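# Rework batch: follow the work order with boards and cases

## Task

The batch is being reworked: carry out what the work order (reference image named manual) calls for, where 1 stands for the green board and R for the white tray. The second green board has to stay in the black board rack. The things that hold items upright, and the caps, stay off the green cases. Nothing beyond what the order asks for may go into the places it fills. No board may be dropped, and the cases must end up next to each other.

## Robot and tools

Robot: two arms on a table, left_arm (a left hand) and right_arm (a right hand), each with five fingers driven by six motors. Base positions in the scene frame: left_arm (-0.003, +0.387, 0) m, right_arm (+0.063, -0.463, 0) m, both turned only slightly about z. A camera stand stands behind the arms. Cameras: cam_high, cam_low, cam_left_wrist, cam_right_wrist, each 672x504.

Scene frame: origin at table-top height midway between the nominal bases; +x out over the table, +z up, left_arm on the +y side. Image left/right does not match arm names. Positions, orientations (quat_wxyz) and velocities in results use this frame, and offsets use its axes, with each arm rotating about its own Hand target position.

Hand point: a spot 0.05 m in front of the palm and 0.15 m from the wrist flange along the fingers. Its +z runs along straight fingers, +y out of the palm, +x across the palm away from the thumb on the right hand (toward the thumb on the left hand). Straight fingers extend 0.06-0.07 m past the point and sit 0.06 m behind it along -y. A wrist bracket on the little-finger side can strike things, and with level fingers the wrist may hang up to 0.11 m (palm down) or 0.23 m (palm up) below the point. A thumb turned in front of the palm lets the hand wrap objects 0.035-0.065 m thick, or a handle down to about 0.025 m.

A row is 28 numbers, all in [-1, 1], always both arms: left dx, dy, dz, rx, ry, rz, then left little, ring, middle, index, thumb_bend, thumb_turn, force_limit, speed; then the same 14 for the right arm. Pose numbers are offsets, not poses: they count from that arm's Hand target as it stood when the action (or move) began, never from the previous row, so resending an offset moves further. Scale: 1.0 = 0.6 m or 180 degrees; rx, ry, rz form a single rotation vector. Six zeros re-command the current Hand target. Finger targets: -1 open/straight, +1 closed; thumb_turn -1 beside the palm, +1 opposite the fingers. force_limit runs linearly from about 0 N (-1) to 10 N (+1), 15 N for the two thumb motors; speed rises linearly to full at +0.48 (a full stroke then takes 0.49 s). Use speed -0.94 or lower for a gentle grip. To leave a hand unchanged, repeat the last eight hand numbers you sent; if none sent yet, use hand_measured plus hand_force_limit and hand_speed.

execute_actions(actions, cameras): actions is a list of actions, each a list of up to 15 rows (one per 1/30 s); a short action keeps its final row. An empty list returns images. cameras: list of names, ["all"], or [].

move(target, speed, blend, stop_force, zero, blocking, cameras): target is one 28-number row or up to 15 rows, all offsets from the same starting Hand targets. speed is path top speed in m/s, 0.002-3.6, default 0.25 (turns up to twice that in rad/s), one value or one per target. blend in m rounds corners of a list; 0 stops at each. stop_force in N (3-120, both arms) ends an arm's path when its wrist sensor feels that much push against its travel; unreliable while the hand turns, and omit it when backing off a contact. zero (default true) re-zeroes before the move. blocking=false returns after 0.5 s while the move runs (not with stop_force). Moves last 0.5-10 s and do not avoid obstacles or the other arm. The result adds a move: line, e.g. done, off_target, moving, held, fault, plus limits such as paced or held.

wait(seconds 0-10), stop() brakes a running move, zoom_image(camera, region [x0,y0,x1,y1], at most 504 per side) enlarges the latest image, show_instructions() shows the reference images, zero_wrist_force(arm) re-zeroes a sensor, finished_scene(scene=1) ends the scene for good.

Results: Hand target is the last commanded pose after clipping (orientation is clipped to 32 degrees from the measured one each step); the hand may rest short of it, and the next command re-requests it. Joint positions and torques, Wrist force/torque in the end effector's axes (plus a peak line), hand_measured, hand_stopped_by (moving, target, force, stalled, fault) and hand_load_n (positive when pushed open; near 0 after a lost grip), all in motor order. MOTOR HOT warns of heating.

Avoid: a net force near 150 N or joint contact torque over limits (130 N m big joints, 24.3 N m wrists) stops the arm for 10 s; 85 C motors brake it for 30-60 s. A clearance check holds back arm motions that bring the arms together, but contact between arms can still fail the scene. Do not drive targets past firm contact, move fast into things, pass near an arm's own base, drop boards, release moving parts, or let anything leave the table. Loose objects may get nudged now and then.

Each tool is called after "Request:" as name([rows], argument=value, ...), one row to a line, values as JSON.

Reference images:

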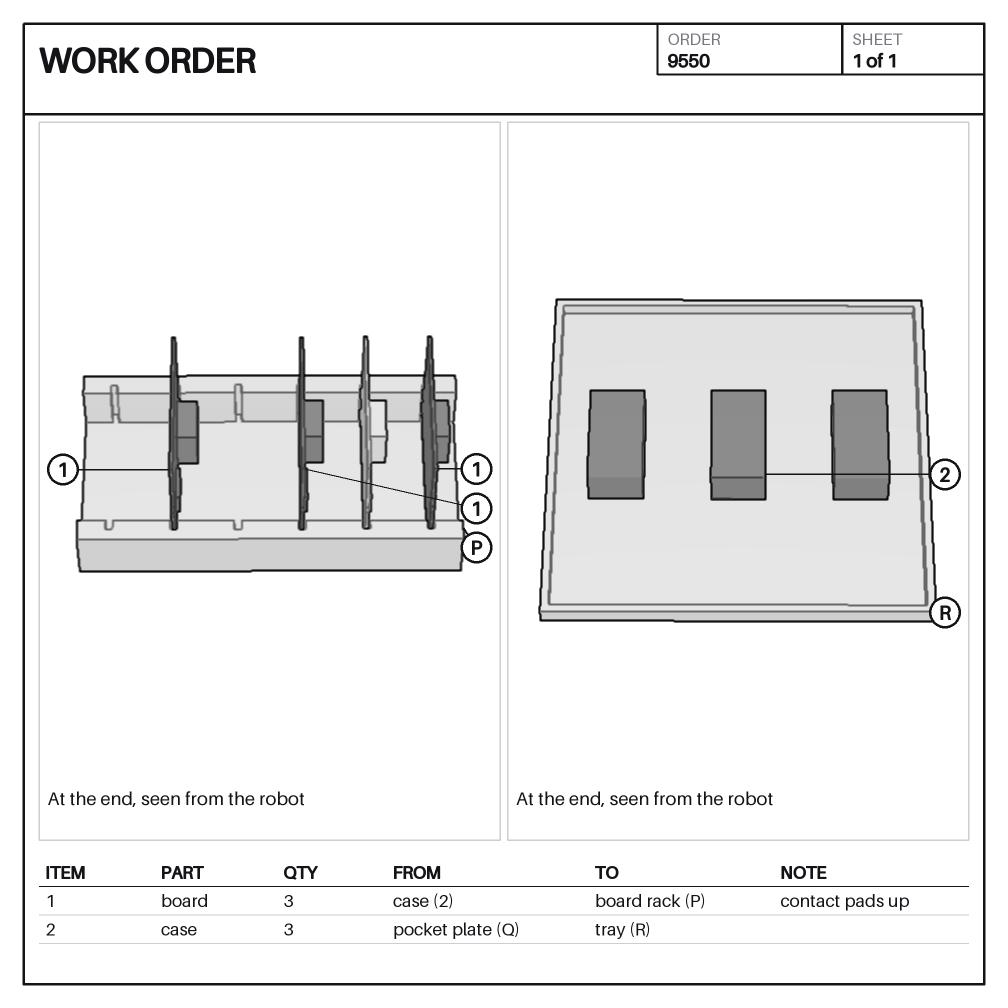

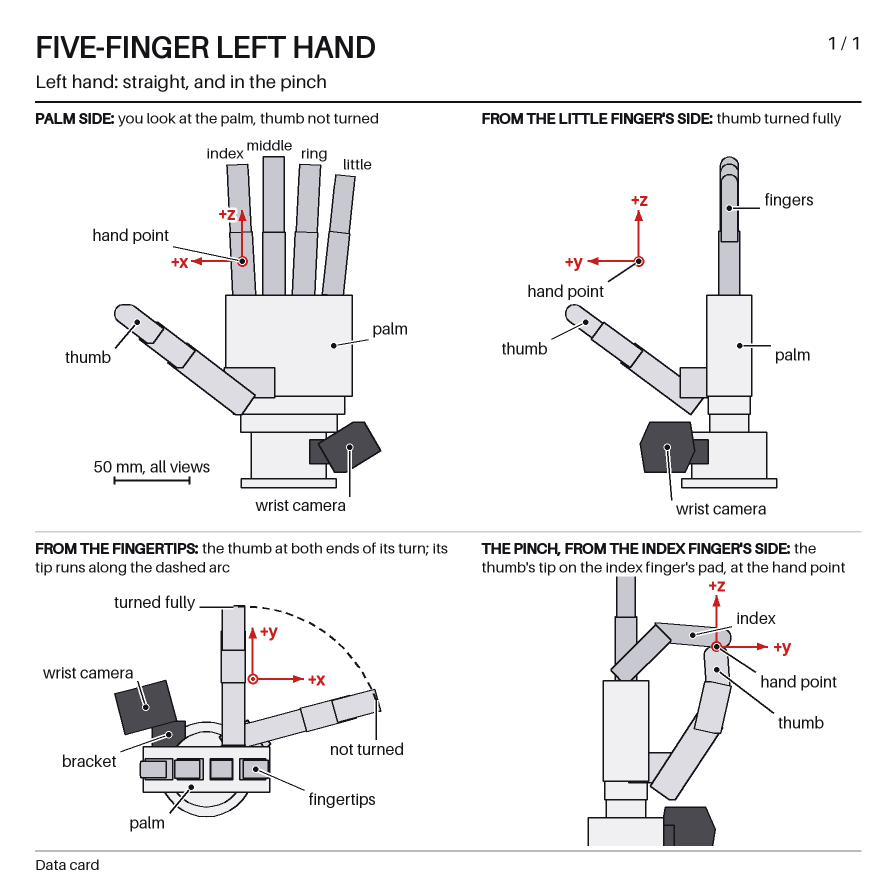

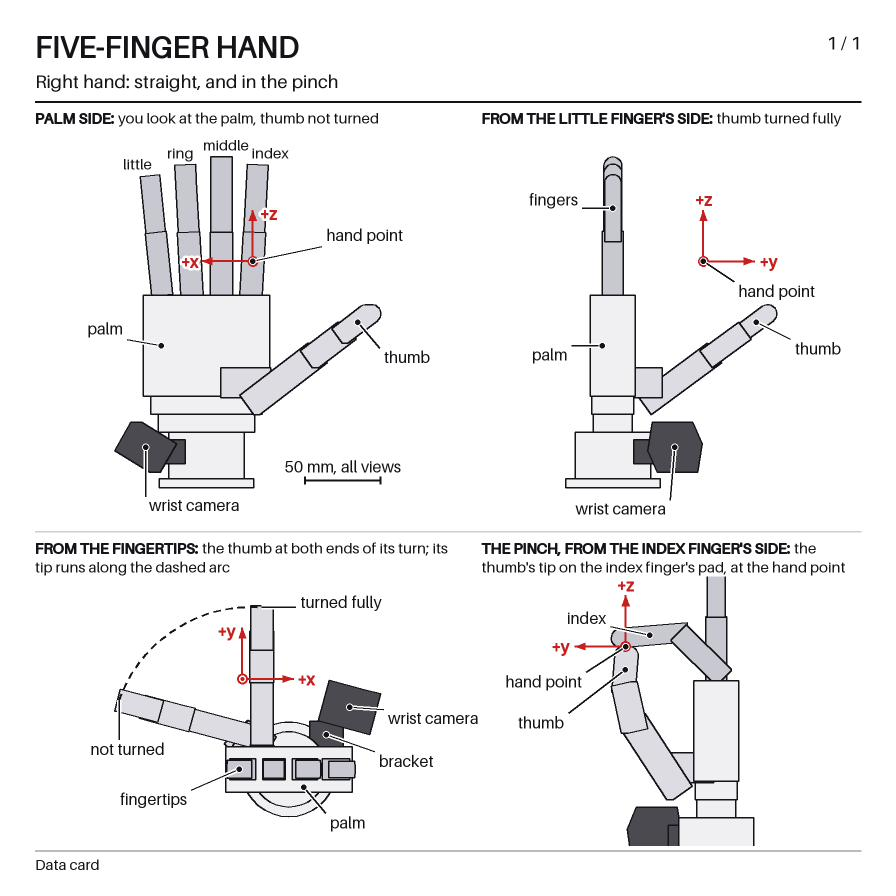

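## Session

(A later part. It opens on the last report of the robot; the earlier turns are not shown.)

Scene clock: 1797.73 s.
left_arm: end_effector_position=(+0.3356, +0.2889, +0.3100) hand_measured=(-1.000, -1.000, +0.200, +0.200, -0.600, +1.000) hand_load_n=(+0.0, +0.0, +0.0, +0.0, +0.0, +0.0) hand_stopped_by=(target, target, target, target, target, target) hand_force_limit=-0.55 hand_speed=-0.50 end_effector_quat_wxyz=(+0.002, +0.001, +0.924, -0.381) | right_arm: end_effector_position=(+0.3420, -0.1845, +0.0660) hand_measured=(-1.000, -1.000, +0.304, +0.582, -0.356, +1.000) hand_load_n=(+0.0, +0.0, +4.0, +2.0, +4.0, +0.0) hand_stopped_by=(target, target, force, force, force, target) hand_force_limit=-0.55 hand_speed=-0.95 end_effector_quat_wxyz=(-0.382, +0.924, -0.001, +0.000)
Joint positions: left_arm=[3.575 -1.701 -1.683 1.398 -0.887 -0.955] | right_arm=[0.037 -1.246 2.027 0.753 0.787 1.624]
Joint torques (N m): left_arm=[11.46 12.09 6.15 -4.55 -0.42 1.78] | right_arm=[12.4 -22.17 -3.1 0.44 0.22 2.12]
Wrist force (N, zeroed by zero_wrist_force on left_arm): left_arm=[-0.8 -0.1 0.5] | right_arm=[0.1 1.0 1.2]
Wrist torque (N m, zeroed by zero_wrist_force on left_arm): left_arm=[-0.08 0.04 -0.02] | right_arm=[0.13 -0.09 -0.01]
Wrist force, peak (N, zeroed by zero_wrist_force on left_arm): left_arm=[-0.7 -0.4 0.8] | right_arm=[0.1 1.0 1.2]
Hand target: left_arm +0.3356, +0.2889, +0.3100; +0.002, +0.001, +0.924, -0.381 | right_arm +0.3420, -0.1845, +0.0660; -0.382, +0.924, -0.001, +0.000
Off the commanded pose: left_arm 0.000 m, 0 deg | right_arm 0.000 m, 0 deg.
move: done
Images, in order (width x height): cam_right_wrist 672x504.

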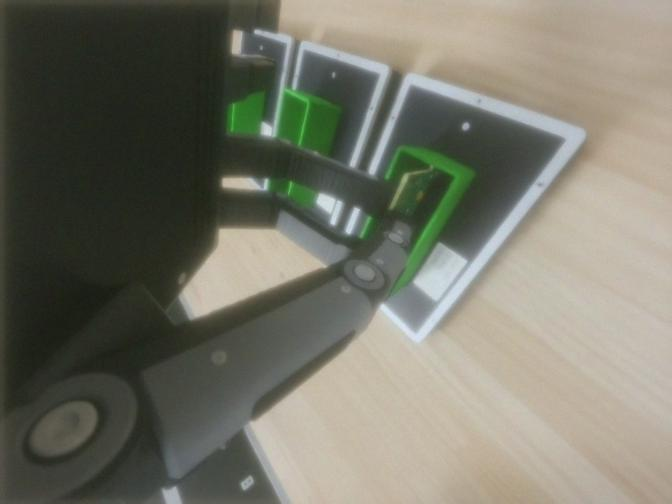

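Request:
move(target=[0,0.0,0.0,0,0,0,-1,-1,0.2,0.2,-0.6,1,-0.55,-0.5,0,0,0.05,0,0,0,-1,-1,0.5,0.6,0.2,1,-0.55,-0.95], speed=0.05, cameras=["cam_right_wrist","cam_high"])

Request:
zoom_image(camera="cam_right_wrist", region=[320, 130, 480, 290])

Request:
zoom_image(camera="cam_high", region=[240, 110, 340, 190])

Scene clock: 1821.97 s.
left_arm: end_effector_position=(+0.3356, +0.2889, +0.3100) hand_measured=(-1.000, -1.000, +0.200, +0.200, -0.600, +1.000) hand_load_n=(+0.0, +0.0, +0.0, +0.0, +0.0, +0.0) hand_stopped_by=(target, target, target, target, target, target) hand_force_limit=-0.55 hand_speed=-0.50 end_effector_quat_wxyz=(+0.002, +0.001, +0.924, -0.381) | right_arm: end_effector_position=(+0.3419, -0.1844, +0.0960) hand_measured=(-1.000, -1.000, +0.304, +0.582, -0.356, +1.000) hand_load_n=(+0.0, +0.0, +2.0, +2.5, +3.0, +0.5) hand_stopped_by=(target, target, force, force, force, target) hand_force_limit=-0.55 hand_speed=-0.95 end_effector_quat_wxyz=(-0.382, +0.924, -0.001, +0.000)
Joint positions: left_arm=[3.575 -1.701 -1.683 1.398 -0.887 -0.955] | right_arm=[0.038 -1.299 1.999 0.834 0.787 1.624]
Joint torques (N m): left_arm=[11.17 13.84 6.71 -4.53 -0.27 1.88] | right_arm=[-9.4 -34.34 -28.53 4.31 -0.68 -2.26]
Wrist force (N, zeroed by zero_wrist_force on left_arm): left_arm=[-0.7 -0.1 0.6] | right_arm=[0.1 1.1 0.5]
Wrist torque (N m, zeroed by zero_wrist_force on left_arm): left_arm=[-0.10 0.03 -0.02] | right_arm=[0.11 -0.06 -0.01]
Wrist force, peak (N, zeroed by zero_wrist_force on left_arm): left_arm=[-0.9 -0.5 0.7] | right_arm=[-0.1 1.3 1.4]
Hand target: left_arm +0.3356, +0.2889, +0.3100; +0.002, +0.001, +0.924, -0.381 | right_arm +0.3420, -0.1845, +0.0960; -0.382, +0.924, -0.001, +0.000
Off the commanded pose: left_arm 0.000 m, 0 deg | right_arm 0.000 m, 0 deg.
move: done
Images, in order (width x height): cam_high 672x504, cam_right_wrist 672x504.

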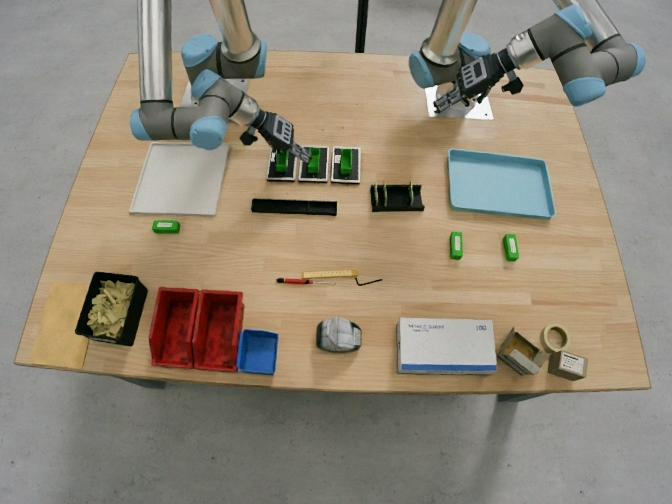

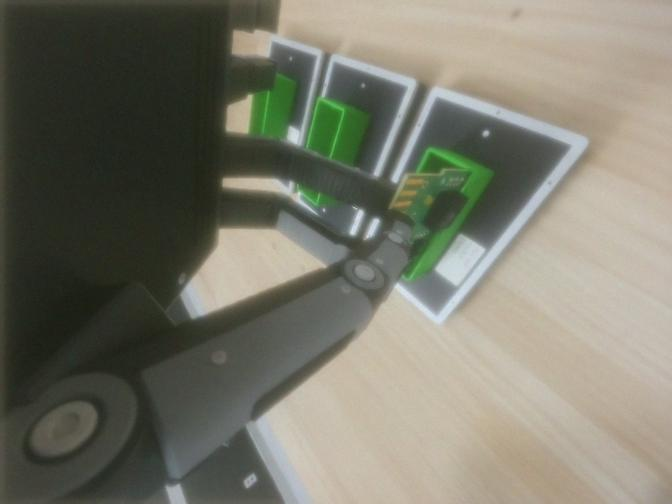

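Scaled by 3.150 from the camera's 672x504 image, which has a finer 960x720 frame.

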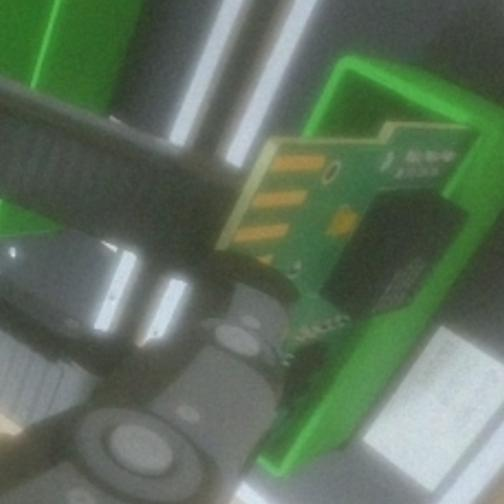

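Scaled by 5.040 from the camera's 672x504 image, which has a finer 960x720 frame.

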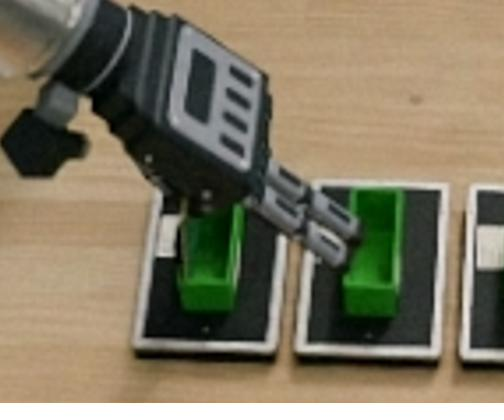

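Request:
move([
  [0,0.25,0.0,0,0,0,-1,-1,0.2,0.2,-0.6,1,-0.55,-0.5,0,0,0.12,0,0,0,-1,-1,0.5,0.6,0.2,1,-0.55,-0.95],
  [0,0.25,0.0,0,0,0,-1,-1,0.2,0.2,-0.6,1,-0.55,-0.5,0.1983,0.564,0.12,0,0,0,-1,-1,0.5,0.6,0.2,1,-0.55,-0.95],
], speed=[0.1,0.15], blend=[0.03,0], cameras=["cam_right_wrist","cam_high"])

Request:
zoom_image(camera="cam_right_wrist", region=[320, 80, 560, 320])

Request:
zoom_image(camera="cam_high", region=[340, 120, 440, 220])

Scene clock: 1849.47 s.
left_arm: end_effector_position=(+0.3356, +0.4389, +0.3100) hand_measured=(-1.000, -1.000, +0.200, +0.200, -0.600, +1.000) hand_load_n=(-0.5, +0.0, +0.0, +0.0, +0.0, +0.0) hand_stopped_by=(target, target, target, target, target, target) hand_force_limit=-0.55 hand_speed=-0.50 end_effector_quat_wxyz=(+0.002, +0.001, +0.924, -0.381) | right_arm: end_effector_position=(+0.4609, +0.1539, +0.1680) hand_measured=(-1.000, -1.000, +0.304, +0.582, -0.356, +1.000) hand_load_n=(+0.0, +0.0, +2.0, +2.5, +3.0, +0.5) hand_stopped_by=(target, target, force, force, force, target) hand_force_limit=-0.55 hand_speed=-0.95 end_effector_quat_wxyz=(-0.382, +0.924, -0.001, +0.000)
Joint positions: left_arm=[3.906 -1.792 -1.62 1.225 -1.052 -0.605] | right_arm=[0.639 -0.7 0.695 1.04 0.967 2.381]
Joint torques (N m): left_arm=[11.32 16.52 29.34 -4.62 -0.52 2.04] | right_arm=[12.36 -49.89 -33.5 3.44 0.87 -2]
Wrist force (N, zeroed by zero_wrist_force on left_arm): left_arm=[-0.6 -0.2 0.1] | right_arm=[0.2 1.5 0.3]
Wrist torque (N m, zeroed by zero_wrist_force on left_arm): left_arm=[-0.07 -0.01 -0.04] | right_arm=[0.16 -0.05 0.09]
Wrist force, peak (N, zeroed by zero_wrist_force on left_arm): left_arm=[-0.9 -0.5 0.9] | right_arm=[0.1 1.9 0.2]
Hand target: left_arm +0.3356, +0.4389, +0.3100; +0.002, +0.001, +0.924, -0.381 | right_arm +0.4609, +0.1539, +0.1680; -0.382, +0.924, -0.001, +0.000
Off the commanded pose: left_arm 0.000 m, 0 deg | right_arm 0.000 m, 0 deg.
move: done
Images, in order (width x height): cam_high 672x504, cam_right_wrist 672x504.

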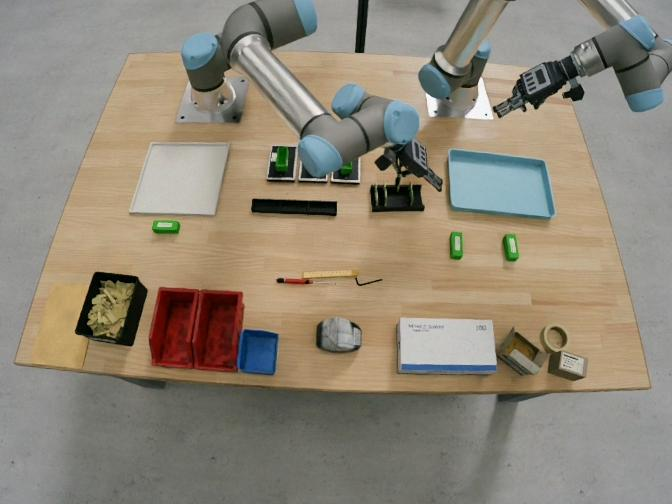

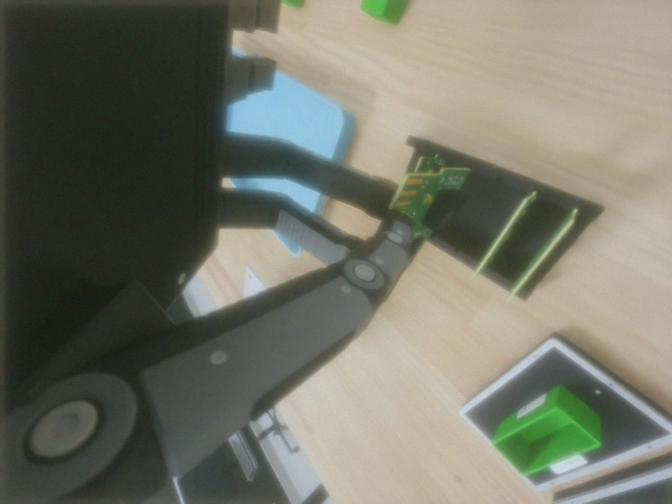

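Scaled by 2.100 from the camera's 672x504 image, which has a finer 960x720 frame.

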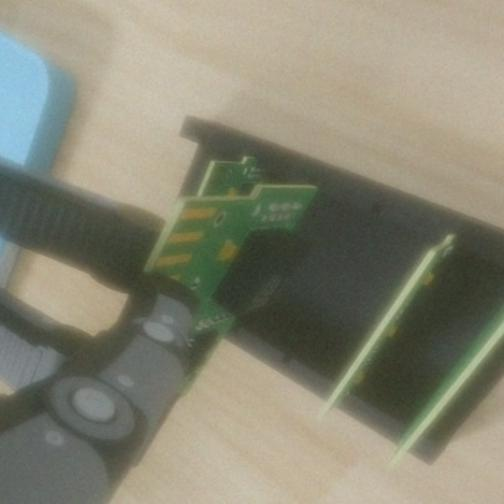

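Scaled by 5.040 from the camera's 672x504 image, which has a finer 960x720 frame.

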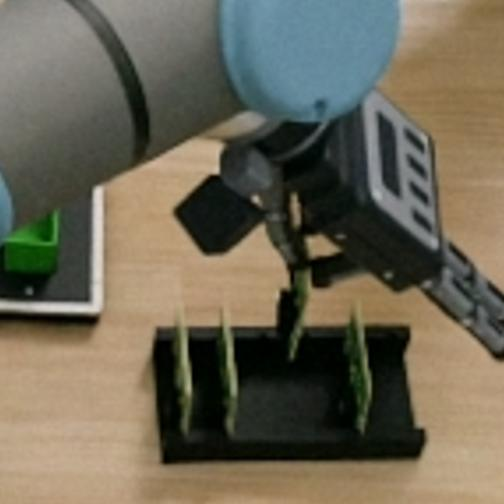

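Request:
zoom_image(camera="cam_high", region=[370, 165, 430, 215])

Request:
zoom_image(camera="cam_right_wrist", region=[380, 130, 500, 250])

Scaled by 8.400 from the camera's 672x504 image, which has a finer 960x720 frame.

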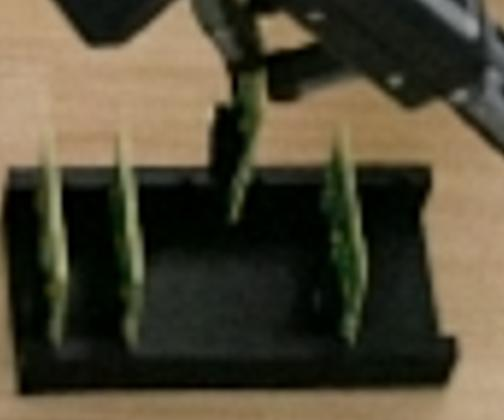

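Scaled by 4.200 from the camera's 672x504 image, which has a finer 960x720 frame.

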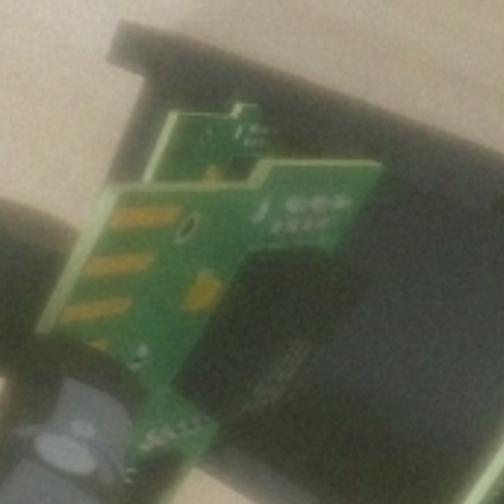

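Request:
zoom_image(camera="cam_right_wrist", region=[450, 170, 620, 310])

Scaled by 2.965 from the camera's 672x504 image, which has a finer 960x720 frame.

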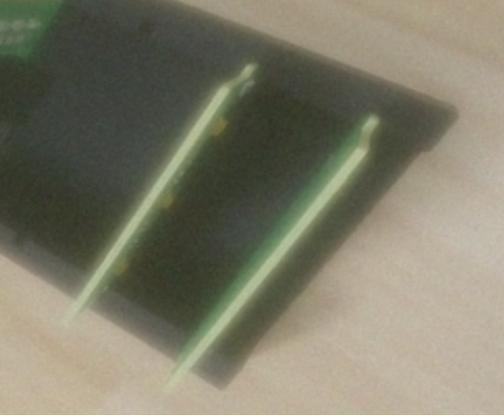

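Request:
zoom_image(camera="cam_right_wrist", region=[380, 150, 480, 250])

Request:
wait(seconds=0, cameras=["cam_low"])

Request:
zoom_image(camera="cam_low", region=[290, 220, 350, 280])

Scaled by 5.040 from the camera's 672x504 image, which has a finer 960x720 frame.

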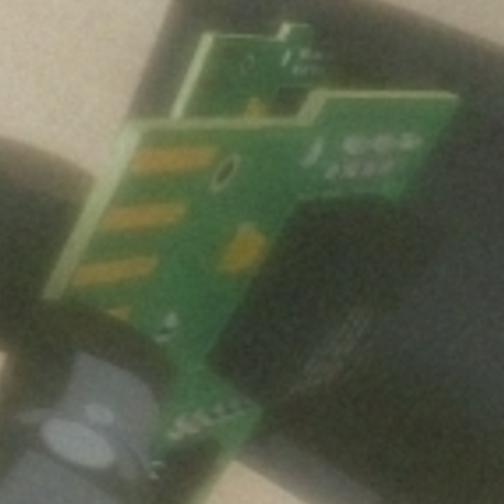

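Scene clock: 1907.67 s.
left_arm: end_effector_position=(+0.3356, +0.4389, +0.3100) hand_measured=(-1.000, -1.000, +0.200, +0.200, -0.600, +1.000) hand_load_n=(+0.0, +0.0, +0.0, +0.0, +0.0, +0.0) hand_stopped_by=(target, target, target, target, target, target) hand_force_limit=-0.55 hand_speed=-0.50 end_effector_quat_wxyz=(+0.002, +0.001, +0.924, -0.381) | right_arm: end_effector_position=(+0.4609, +0.1539, +0.1680) hand_measured=(-1.000, -1.000, +0.304, +0.582, -0.356, +1.000) hand_load_n=(+0.0, +0.0, +2.0, +2.5, +3.0, +0.0) hand_stopped_by=(target, target, force, force, force, target) hand_force_limit=-0.55 hand_speed=-0.95 end_effector_quat_wxyz=(-0.382, +0.924, -0.001, +0.000)
Joint positions: left_arm=[3.906 -1.792 -1.62 1.225 -1.052 -0.605] | right_arm=[0.639 -0.7 0.695 1.04 0.967 2.381]
Joint torques (N m): left_arm=[11.04 16.42 28.07 -4.56 -0.51 1.8] | right_arm=[13.53 -49.61 -34.79 3.46 0.65 -2.26]
Wrist force (N, zeroed by zero_wrist_force on left_arm): left_arm=[-0.8 -0.6 0.2] | right_arm=[0.4 1.4 0.3]
Wrist torque (N m, zeroed by zero_wrist_force on left_arm): left_arm=[-0.13 0.02 -0.05] | right_arm=[0.14 -0.09 0.10]
Wrist force, peak (N, zeroed by zero_wrist_force on left_arm): left_arm=[-0.8 -0.9 0.3] | right_arm=[0.2 1.8 0.7]
Hand target: left_arm +0.3356, +0.4389, +0.3100; +0.002, +0.001, +0.924, -0.381 | right_arm +0.4609, +0.1539, +0.1680; -0.382, +0.924, -0.001, +0.000
Off the commanded pose: left_arm 0.000 m, 0 deg | right_arm 0.000 m, 0 deg.
Images, in order (width x height): cam_low 672x504.

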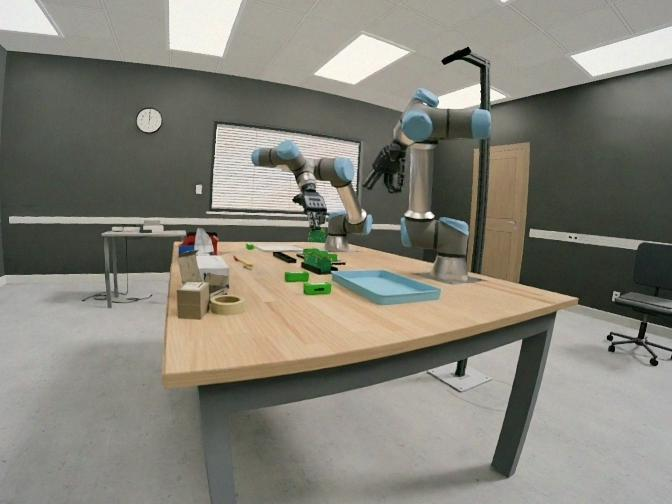

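Scaled by 8.400 from the camera's 672x504 image, which has a finer 960x720 frame.

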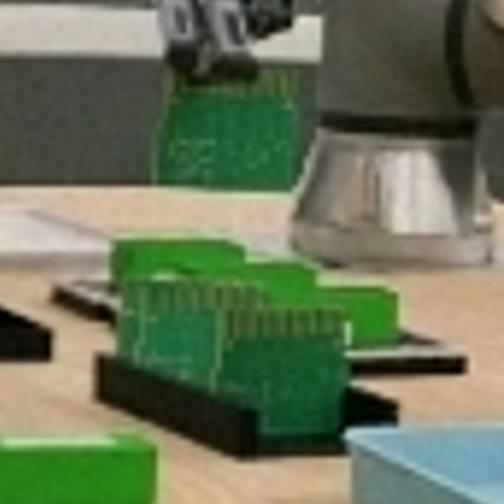

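Request:
move(target=[0,0,0.0,0,0,0,-1,-1,0.2,0.2,-0.6,1,-0.55,-0.5,-0.0025,-0.0065,-0.07,0.022,0.011,0.028,-0.1,-0.1,0.5,0.6,0.2,1,-0.55,-0.6], speed=0.1, cameras=["cam_right_wrist","cam_low","cam_high"])

Request:
zoom_image(camera="cam_right_wrist", region=[370, 130, 520, 280])

Request:
zoom_image(camera="cam_right_wrist", region=[450, 170, 620, 310])

Request:
zoom_image(camera="cam_low", region=[290, 220, 350, 280])

Request:
zoom_image(camera="cam_high", region=[370, 165, 430, 215])

Scene clock: 1918.83 s.
left_arm: end_effector_position=(+0.3356, +0.4389, +0.3100) hand_measured=(-1.000, -1.000, +0.200, +0.200, -0.600, +1.000) hand_load_n=(+0.0, +0.0, +0.0, +0.0, +0.0, +0.0) hand_stopped_by=(target, target, target, target, target, target) hand_force_limit=-0.55 hand_speed=-0.50 end_effector_quat_wxyz=(+0.002, +0.001, +0.924, -0.381) | right_arm: end_effector_position=(+0.4594, +0.1500, +0.1261) hand_measured=(-0.100, -0.100, +0.304, +0.582, -0.356, +1.000) hand_load_n=(+0.0, +0.0, +2.5, +2.0, +3.0, +0.0) hand_stopped_by=(target, target, force, force, force, target) hand_force_limit=-0.55 hand_speed=-0.60 end_effector_quat_wxyz=(-0.414, +0.909, +0.033, -0.033)
Joint positions: left_arm=[3.906 -1.792 -1.62 1.225 -1.052 -0.605] | right_arm=[0.603 -0.677 0.797 0.957 0.839 2.291]
Joint torques (N m): left_arm=[11.23 18.92 27.97 -4.6 -0.6 1.74] | right_arm=[-12.67 -50.67 -7.75 -0.11 -2.43 -2.34]
Wrist force (N, zeroed by zero_wrist_force on left_arm): left_arm=[-0.8 -0.4 -0.1] | right_arm=[0.4 1.3 0.6]
Wrist torque (N m, zeroed by zero_wrist_force on left_arm): left_arm=[-0.09 0.02 -0.06] | right_arm=[0.12 -0.11 0.12]
Wrist force, peak (N, zeroed by zero_wrist_force on left_arm): left_arm=[-0.9 -0.8 0.2] | right_arm=[0.5 2.0 0.7]
Hand target: left_arm +0.3356, +0.4389, +0.3100; +0.002, +0.001, +0.924, -0.381 | right_arm +0.4594, +0.1500, +0.1260; -0.414, +0.909, +0.033, -0.033
Off the commanded pose: left_arm 0.000 m, 0 deg | right_arm 0.000 m, 0 deg.
move: done
Images, in order (width x height): cam_high 672x504, cam_low 672x504, cam_right_wrist 672x504.

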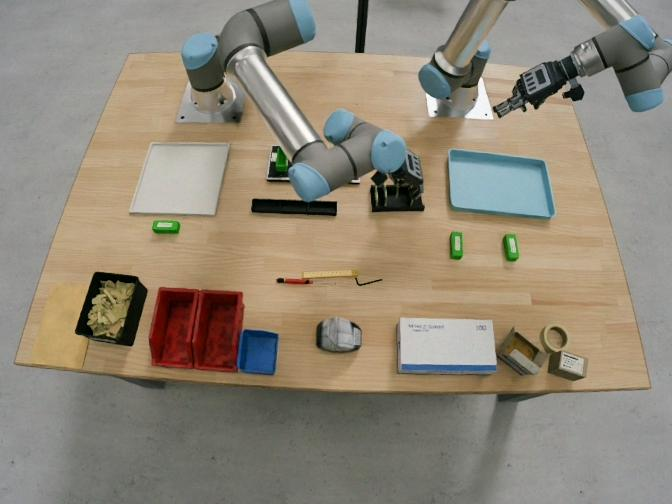

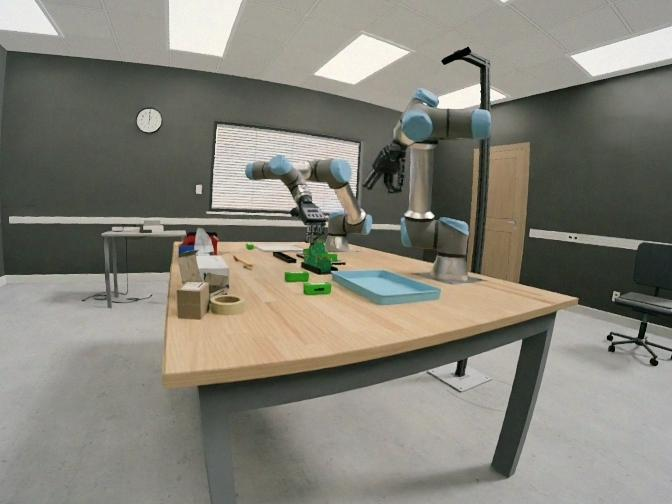

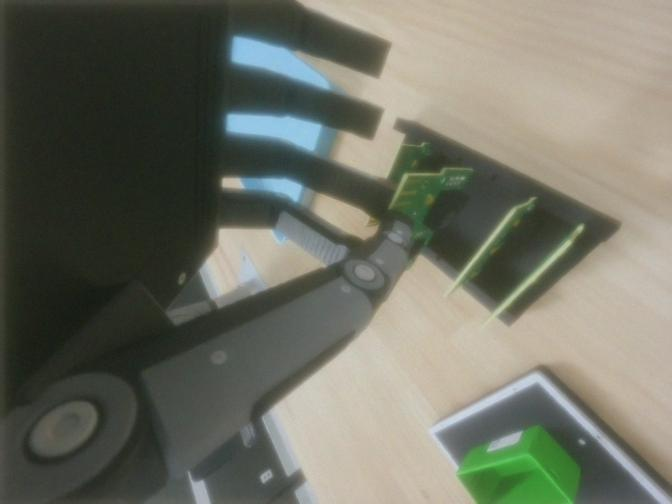

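Scaled by 3.360 from the camera's 672x504 image, which has a finer 960x720 frame.

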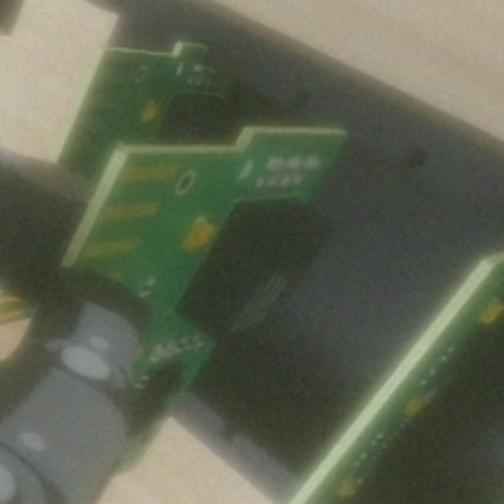

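Scaled by 2.965 from the camera's 672x504 image, which has a finer 960x720 frame.

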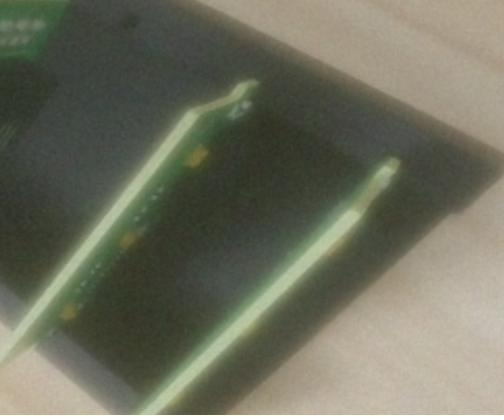

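Scaled by 8.400 from the camera's 672x504 image, which has a finer 960x720 frame.

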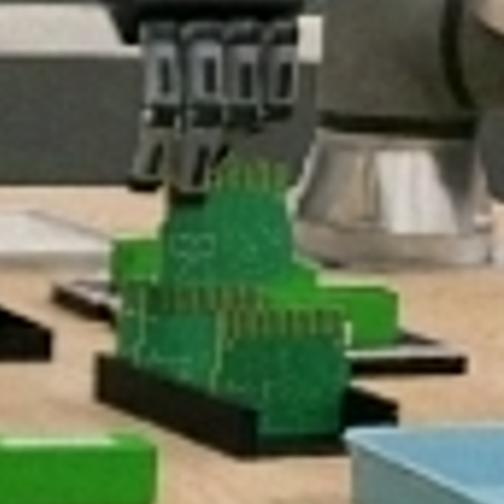

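Scaled by 8.400 from the camera's 672x504 image, which has a finer 960x720 frame.

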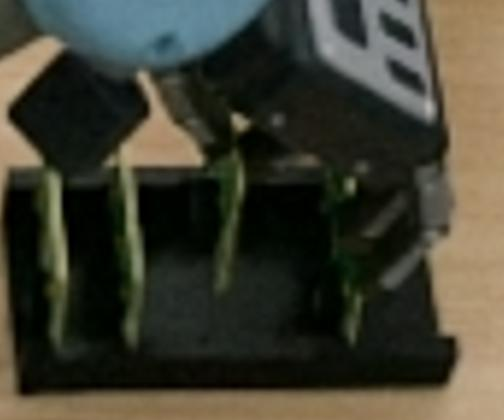

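Request:
zoom_image(camera="cam_right_wrist", region=[370, 130, 440, 220])

Request:
zoom_image(camera="cam_right_wrist", region=[440, 190, 540, 310])

Request:
zoom_image(camera="cam_right_wrist", region=[480, 210, 630, 340])

Scaled by 5.600 from the camera's 672x504 image, which has a finer 960x720 frame.

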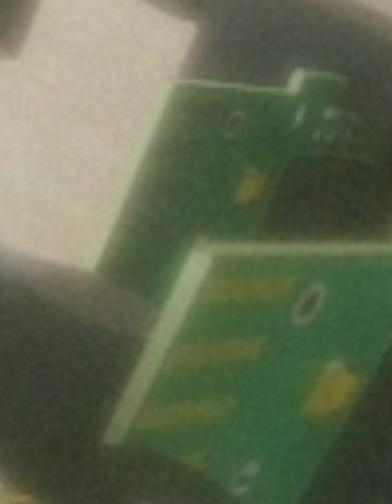

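Scaled by 4.200 from the camera's 672x504 image, which has a finer 960x720 frame.

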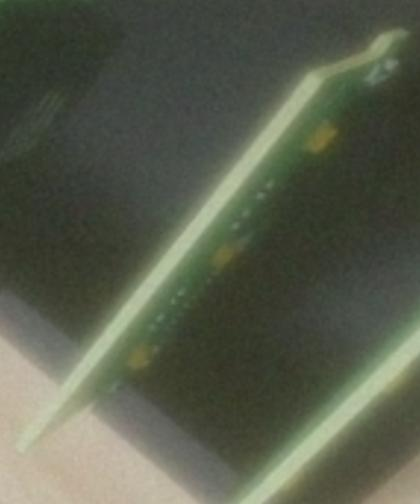

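Scaled by 3.360 from the camera's 672x504 image, which has a finer 960x720 frame.

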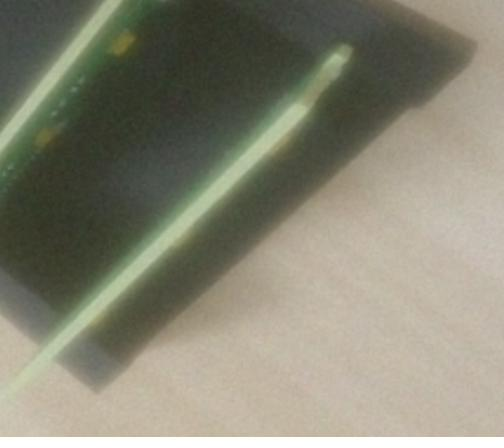

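Request:
move(target=[0,0,0.0,0,0,0,-1,-1,0.2,0.2,-0.6,1,-0.55,-0.5,0,0,-0.0517,0,0,0.004,-0.1,-0.1,0.5,0.6,0.2,1,-0.55,-0.6], speed=0.08, stop_force=5, cameras=["cam_right_wrist","cam_high"])

Request:
zoom_image(camera="cam_right_wrist", region=[370, 110, 520, 260])

Request:
zoom_image(camera="cam_right_wrist", region=[440, 140, 520, 220])

Request:
zoom_image(camera="cam_high", region=[370, 165, 430, 215])

Scene clock: 1953.73 s.
left_arm: end_effector_position=(+0.3356, +0.4389, +0.3100) hand_measured=(-1.000, -1.000, +0.200, +0.200, -0.600, +1.000) hand_load_n=(+0.0, +0.0, +0.0, +0.0, +0.0, +0.0) hand_stopped_by=(target, target, target, target, target, target) hand_force_limit=-0.55 hand_speed=-0.50 end_effector_quat_wxyz=(+0.002, +0.001, +0.924, -0.381) | right_arm: end_effector_position=(+0.4594, +0.1500, +0.0950) hand_measured=(-0.100, -0.100, +0.304, +0.582, -0.356, +1.000) hand_load_n=(+0.0, +0.0, +2.0, +2.5, +3.0, +0.0) hand_stopped_by=(target, target, force, force, force, target) hand_force_limit=-0.55 hand_speed=-0.60 end_effector_quat_wxyz=(-0.413, +0.909, +0.039, -0.035)
Joint positions: left_arm=[3.906 -1.792 -1.62 1.225 -1.052 -0.605] | right_arm=[0.602 -0.654 0.838 0.905 0.833 2.275]
Joint torques (N m): left_arm=[12.1 17.61 27.77 -4.99 -0.44 2.04] | right_arm=[-11.81 -51.05 -6.83 -0.3 -2.43 -2.26]
Wrist force (N, zeroed by zero_wrist_force on left_arm): left_arm=[-0.8 -0.6 0.1] | right_arm=[0.5 1.7 0.5]
Wrist torque (N m, zeroed by zero_wrist_force on left_arm): left_arm=[-0.12 0.01 -0.05] | right_arm=[0.19 -0.10 0.13]
Wrist force, peak (N, zeroed by zero_wrist_force on left_arm): left_arm=[-1.0 -0.7 0.4] | right_arm=[0.4 2.1 0.9]
Hand target: left_arm +0.3356, +0.4389, +0.3100; +0.002, +0.001, +0.924, -0.381 | right_arm +0.4594, +0.1500, +0.0950; -0.413, +0.909, +0.039, -0.035
Off the commanded pose: left_arm 0.000 m, 0 deg | right_arm 0.000 m, 0 deg.
move: done
Images, in order (width x height): cam_high 672x504, cam_right_wrist 672x504.

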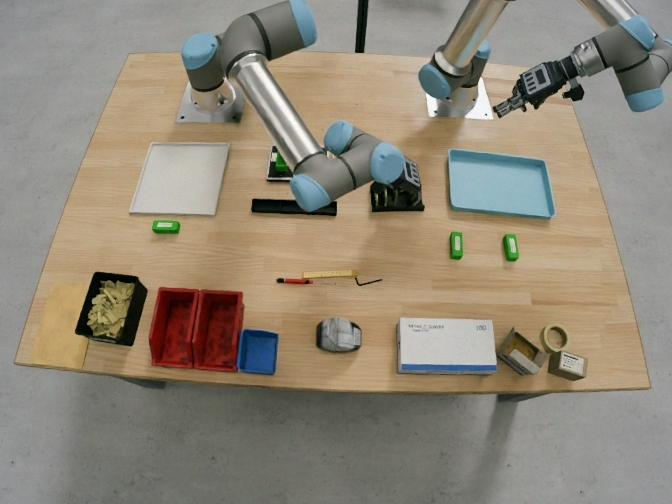

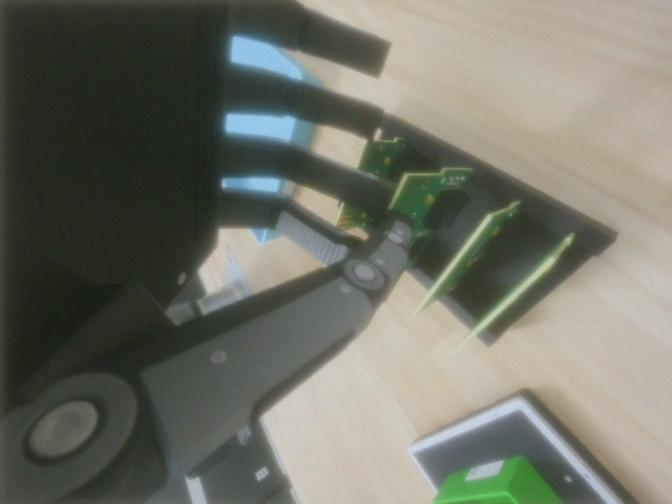

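Scaled by 3.360 from the camera's 672x504 image, which has a finer 960x720 frame.

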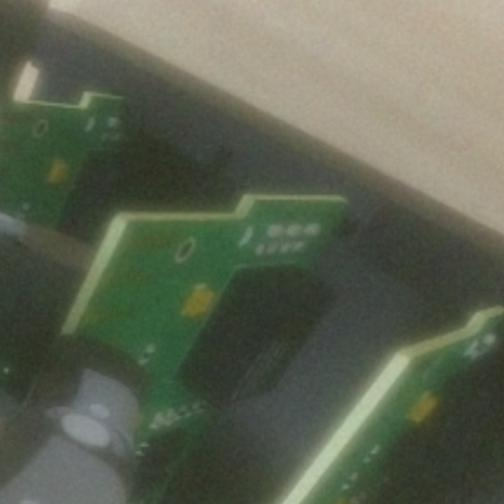

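Scaled by 6.300 from the camera's 672x504 image, which has a finer 960x720 frame.

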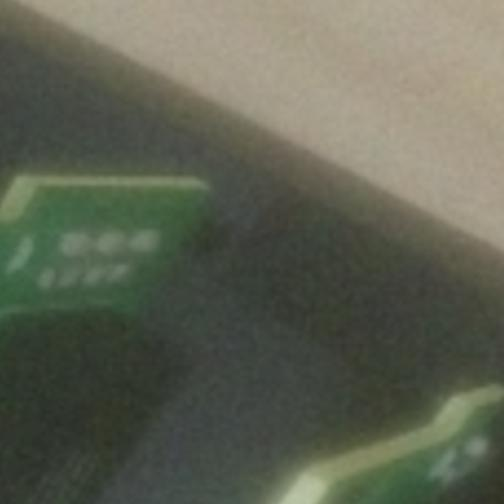

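Scaled by 8.400 from the camera's 672x504 image, which has a finer 960x720 frame.

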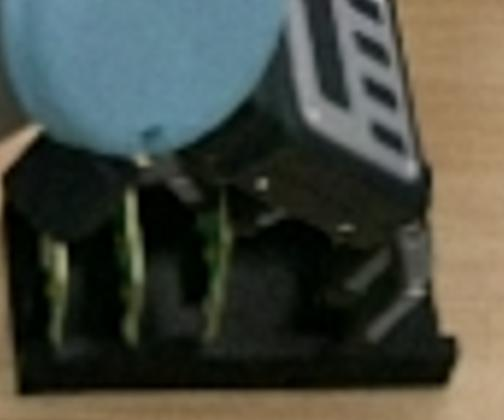

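Request:
zoom_image(camera="cam_right_wrist", region=[420, 140, 500, 200])

Request:
zoom_image(camera="cam_right_wrist", region=[460, 160, 540, 240])

Scaled by 6.300 from the camera's 672x504 image, which has a finer 960x720 frame.

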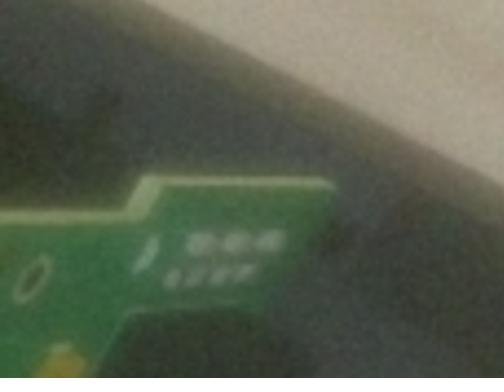

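Scaled by 6.300 from the camera's 672x504 image, which has a finer 960x720 frame.

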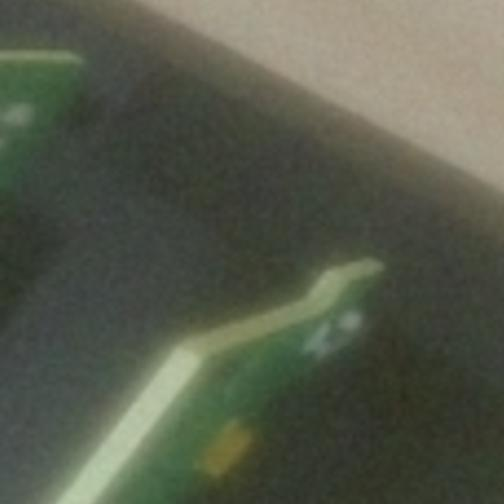

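Request:
move(target=[0,0,0.0,0,0,0,-1,-1,0.2,0.2,-0.6,1,-0.55,-0.5,-0.0055,-0.0007,-0.011,0,0,0,-0.1,-0.1,0.5,0.6,0.2,1,-0.55,-0.6], speed=0.04, stop_force=4, cameras=["cam_right_wrist","cam_high"])

Request:
zoom_image(camera="cam_right_wrist", region=[420, 140, 500, 200])

Request:
zoom_image(camera="cam_right_wrist", region=[330, 120, 510, 300])

Request:
zoom_image(camera="cam_high", region=[370, 165, 430, 215])

Scene clock: 1988.73 s.
left_arm: end_effector_position=(+0.3356, +0.4389, +0.3100) hand_measured=(-1.000, -1.000, +0.200, +0.200, -0.600, +1.000) hand_load_n=(+0.0, +0.0, +0.0, +0.0, +0.0, +0.0) hand_stopped_by=(target, target, target, target, target, target) hand_force_limit=-0.55 hand_speed=-0.50 end_effector_quat_wxyz=(+0.002, +0.001, +0.924, -0.381) | right_arm: end_effector_position=(+0.4561, +0.1496, +0.0884) hand_measured=(-0.100, -0.100, +0.304, +0.582, -0.356, +1.000) hand_load_n=(+0.0, +0.0, +2.0, +2.5, +3.0, +0.0) hand_stopped_by=(target, target, force, force, force, target) hand_force_limit=-0.55 hand_speed=-0.60 end_effector_quat_wxyz=(-0.413, +0.909, +0.039, -0.035)
Joint positions: left_arm=[3.906 -1.792 -1.62 1.225 -1.052 -0.605] | right_arm=[0.604 -0.659 0.863 0.883 0.834 2.278]
Joint torques (N m): left_arm=[10.38 17.79 27.98 -4.76 -0.4 1.88] | right_arm=[13.22 -64.69 -6.47 -0.15 0.54 2.11]
Wrist force (N, zeroed by zero_wrist_force on left_arm): left_arm=[-0.7 -0.6 0.1] | right_arm=[0.5 1.6 0.3]
Wrist torque (N m, zeroed by zero_wrist_force on left_arm): left_arm=[-0.13 0.00 -0.04] | right_arm=[0.18 -0.09 0.03]
Wrist force, peak (N, zeroed by zero_wrist_force on left_arm): left_arm=[-0.9 -0.8 0.5] | right_arm=[0.3 1.9 0.6]
Hand target: left_arm +0.3356, +0.4389, +0.3100; +0.002, +0.001, +0.924, -0.381 | right_arm +0.4561, +0.1496, +0.0884; -0.413, +0.909, +0.039, -0.035
Off the commanded pose: left_arm 0.000 m, 0 deg | right_arm 0.000 m, 0 deg.
move: done
Images, in order (width x height): cam_high 672x504, cam_right_wrist 672x504.

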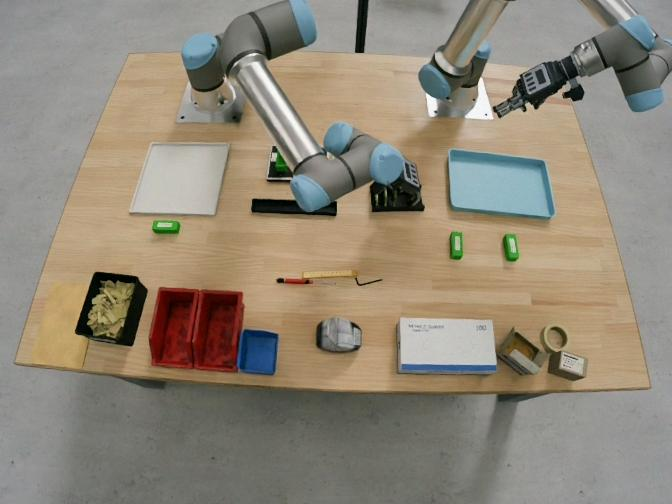

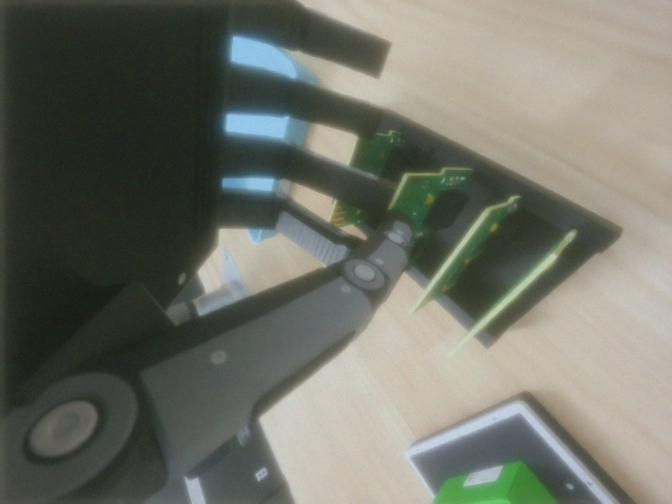

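Scaled by 6.300 from the camera's 672x504 image, which has a finer 960x720 frame.

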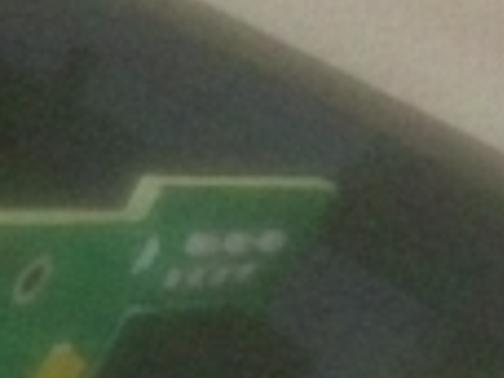

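Scaled by 2.800 from the camera's 672x504 image, which has a finer 960x720 frame.

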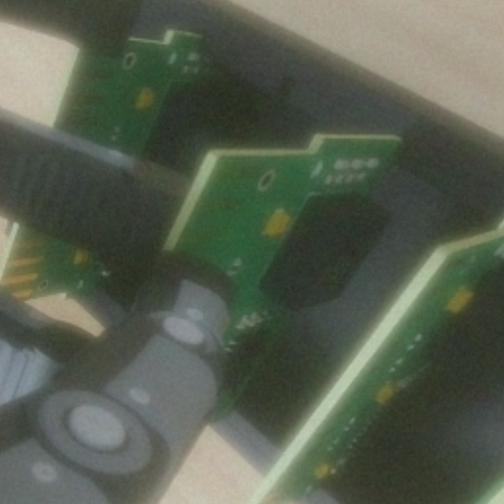

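Scaled by 8.400 from the camera's 672x504 image, which has a finer 960x720 frame.

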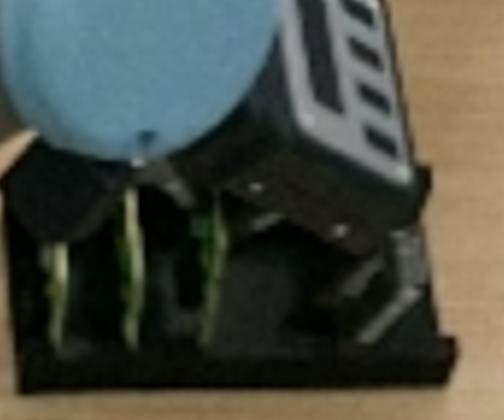

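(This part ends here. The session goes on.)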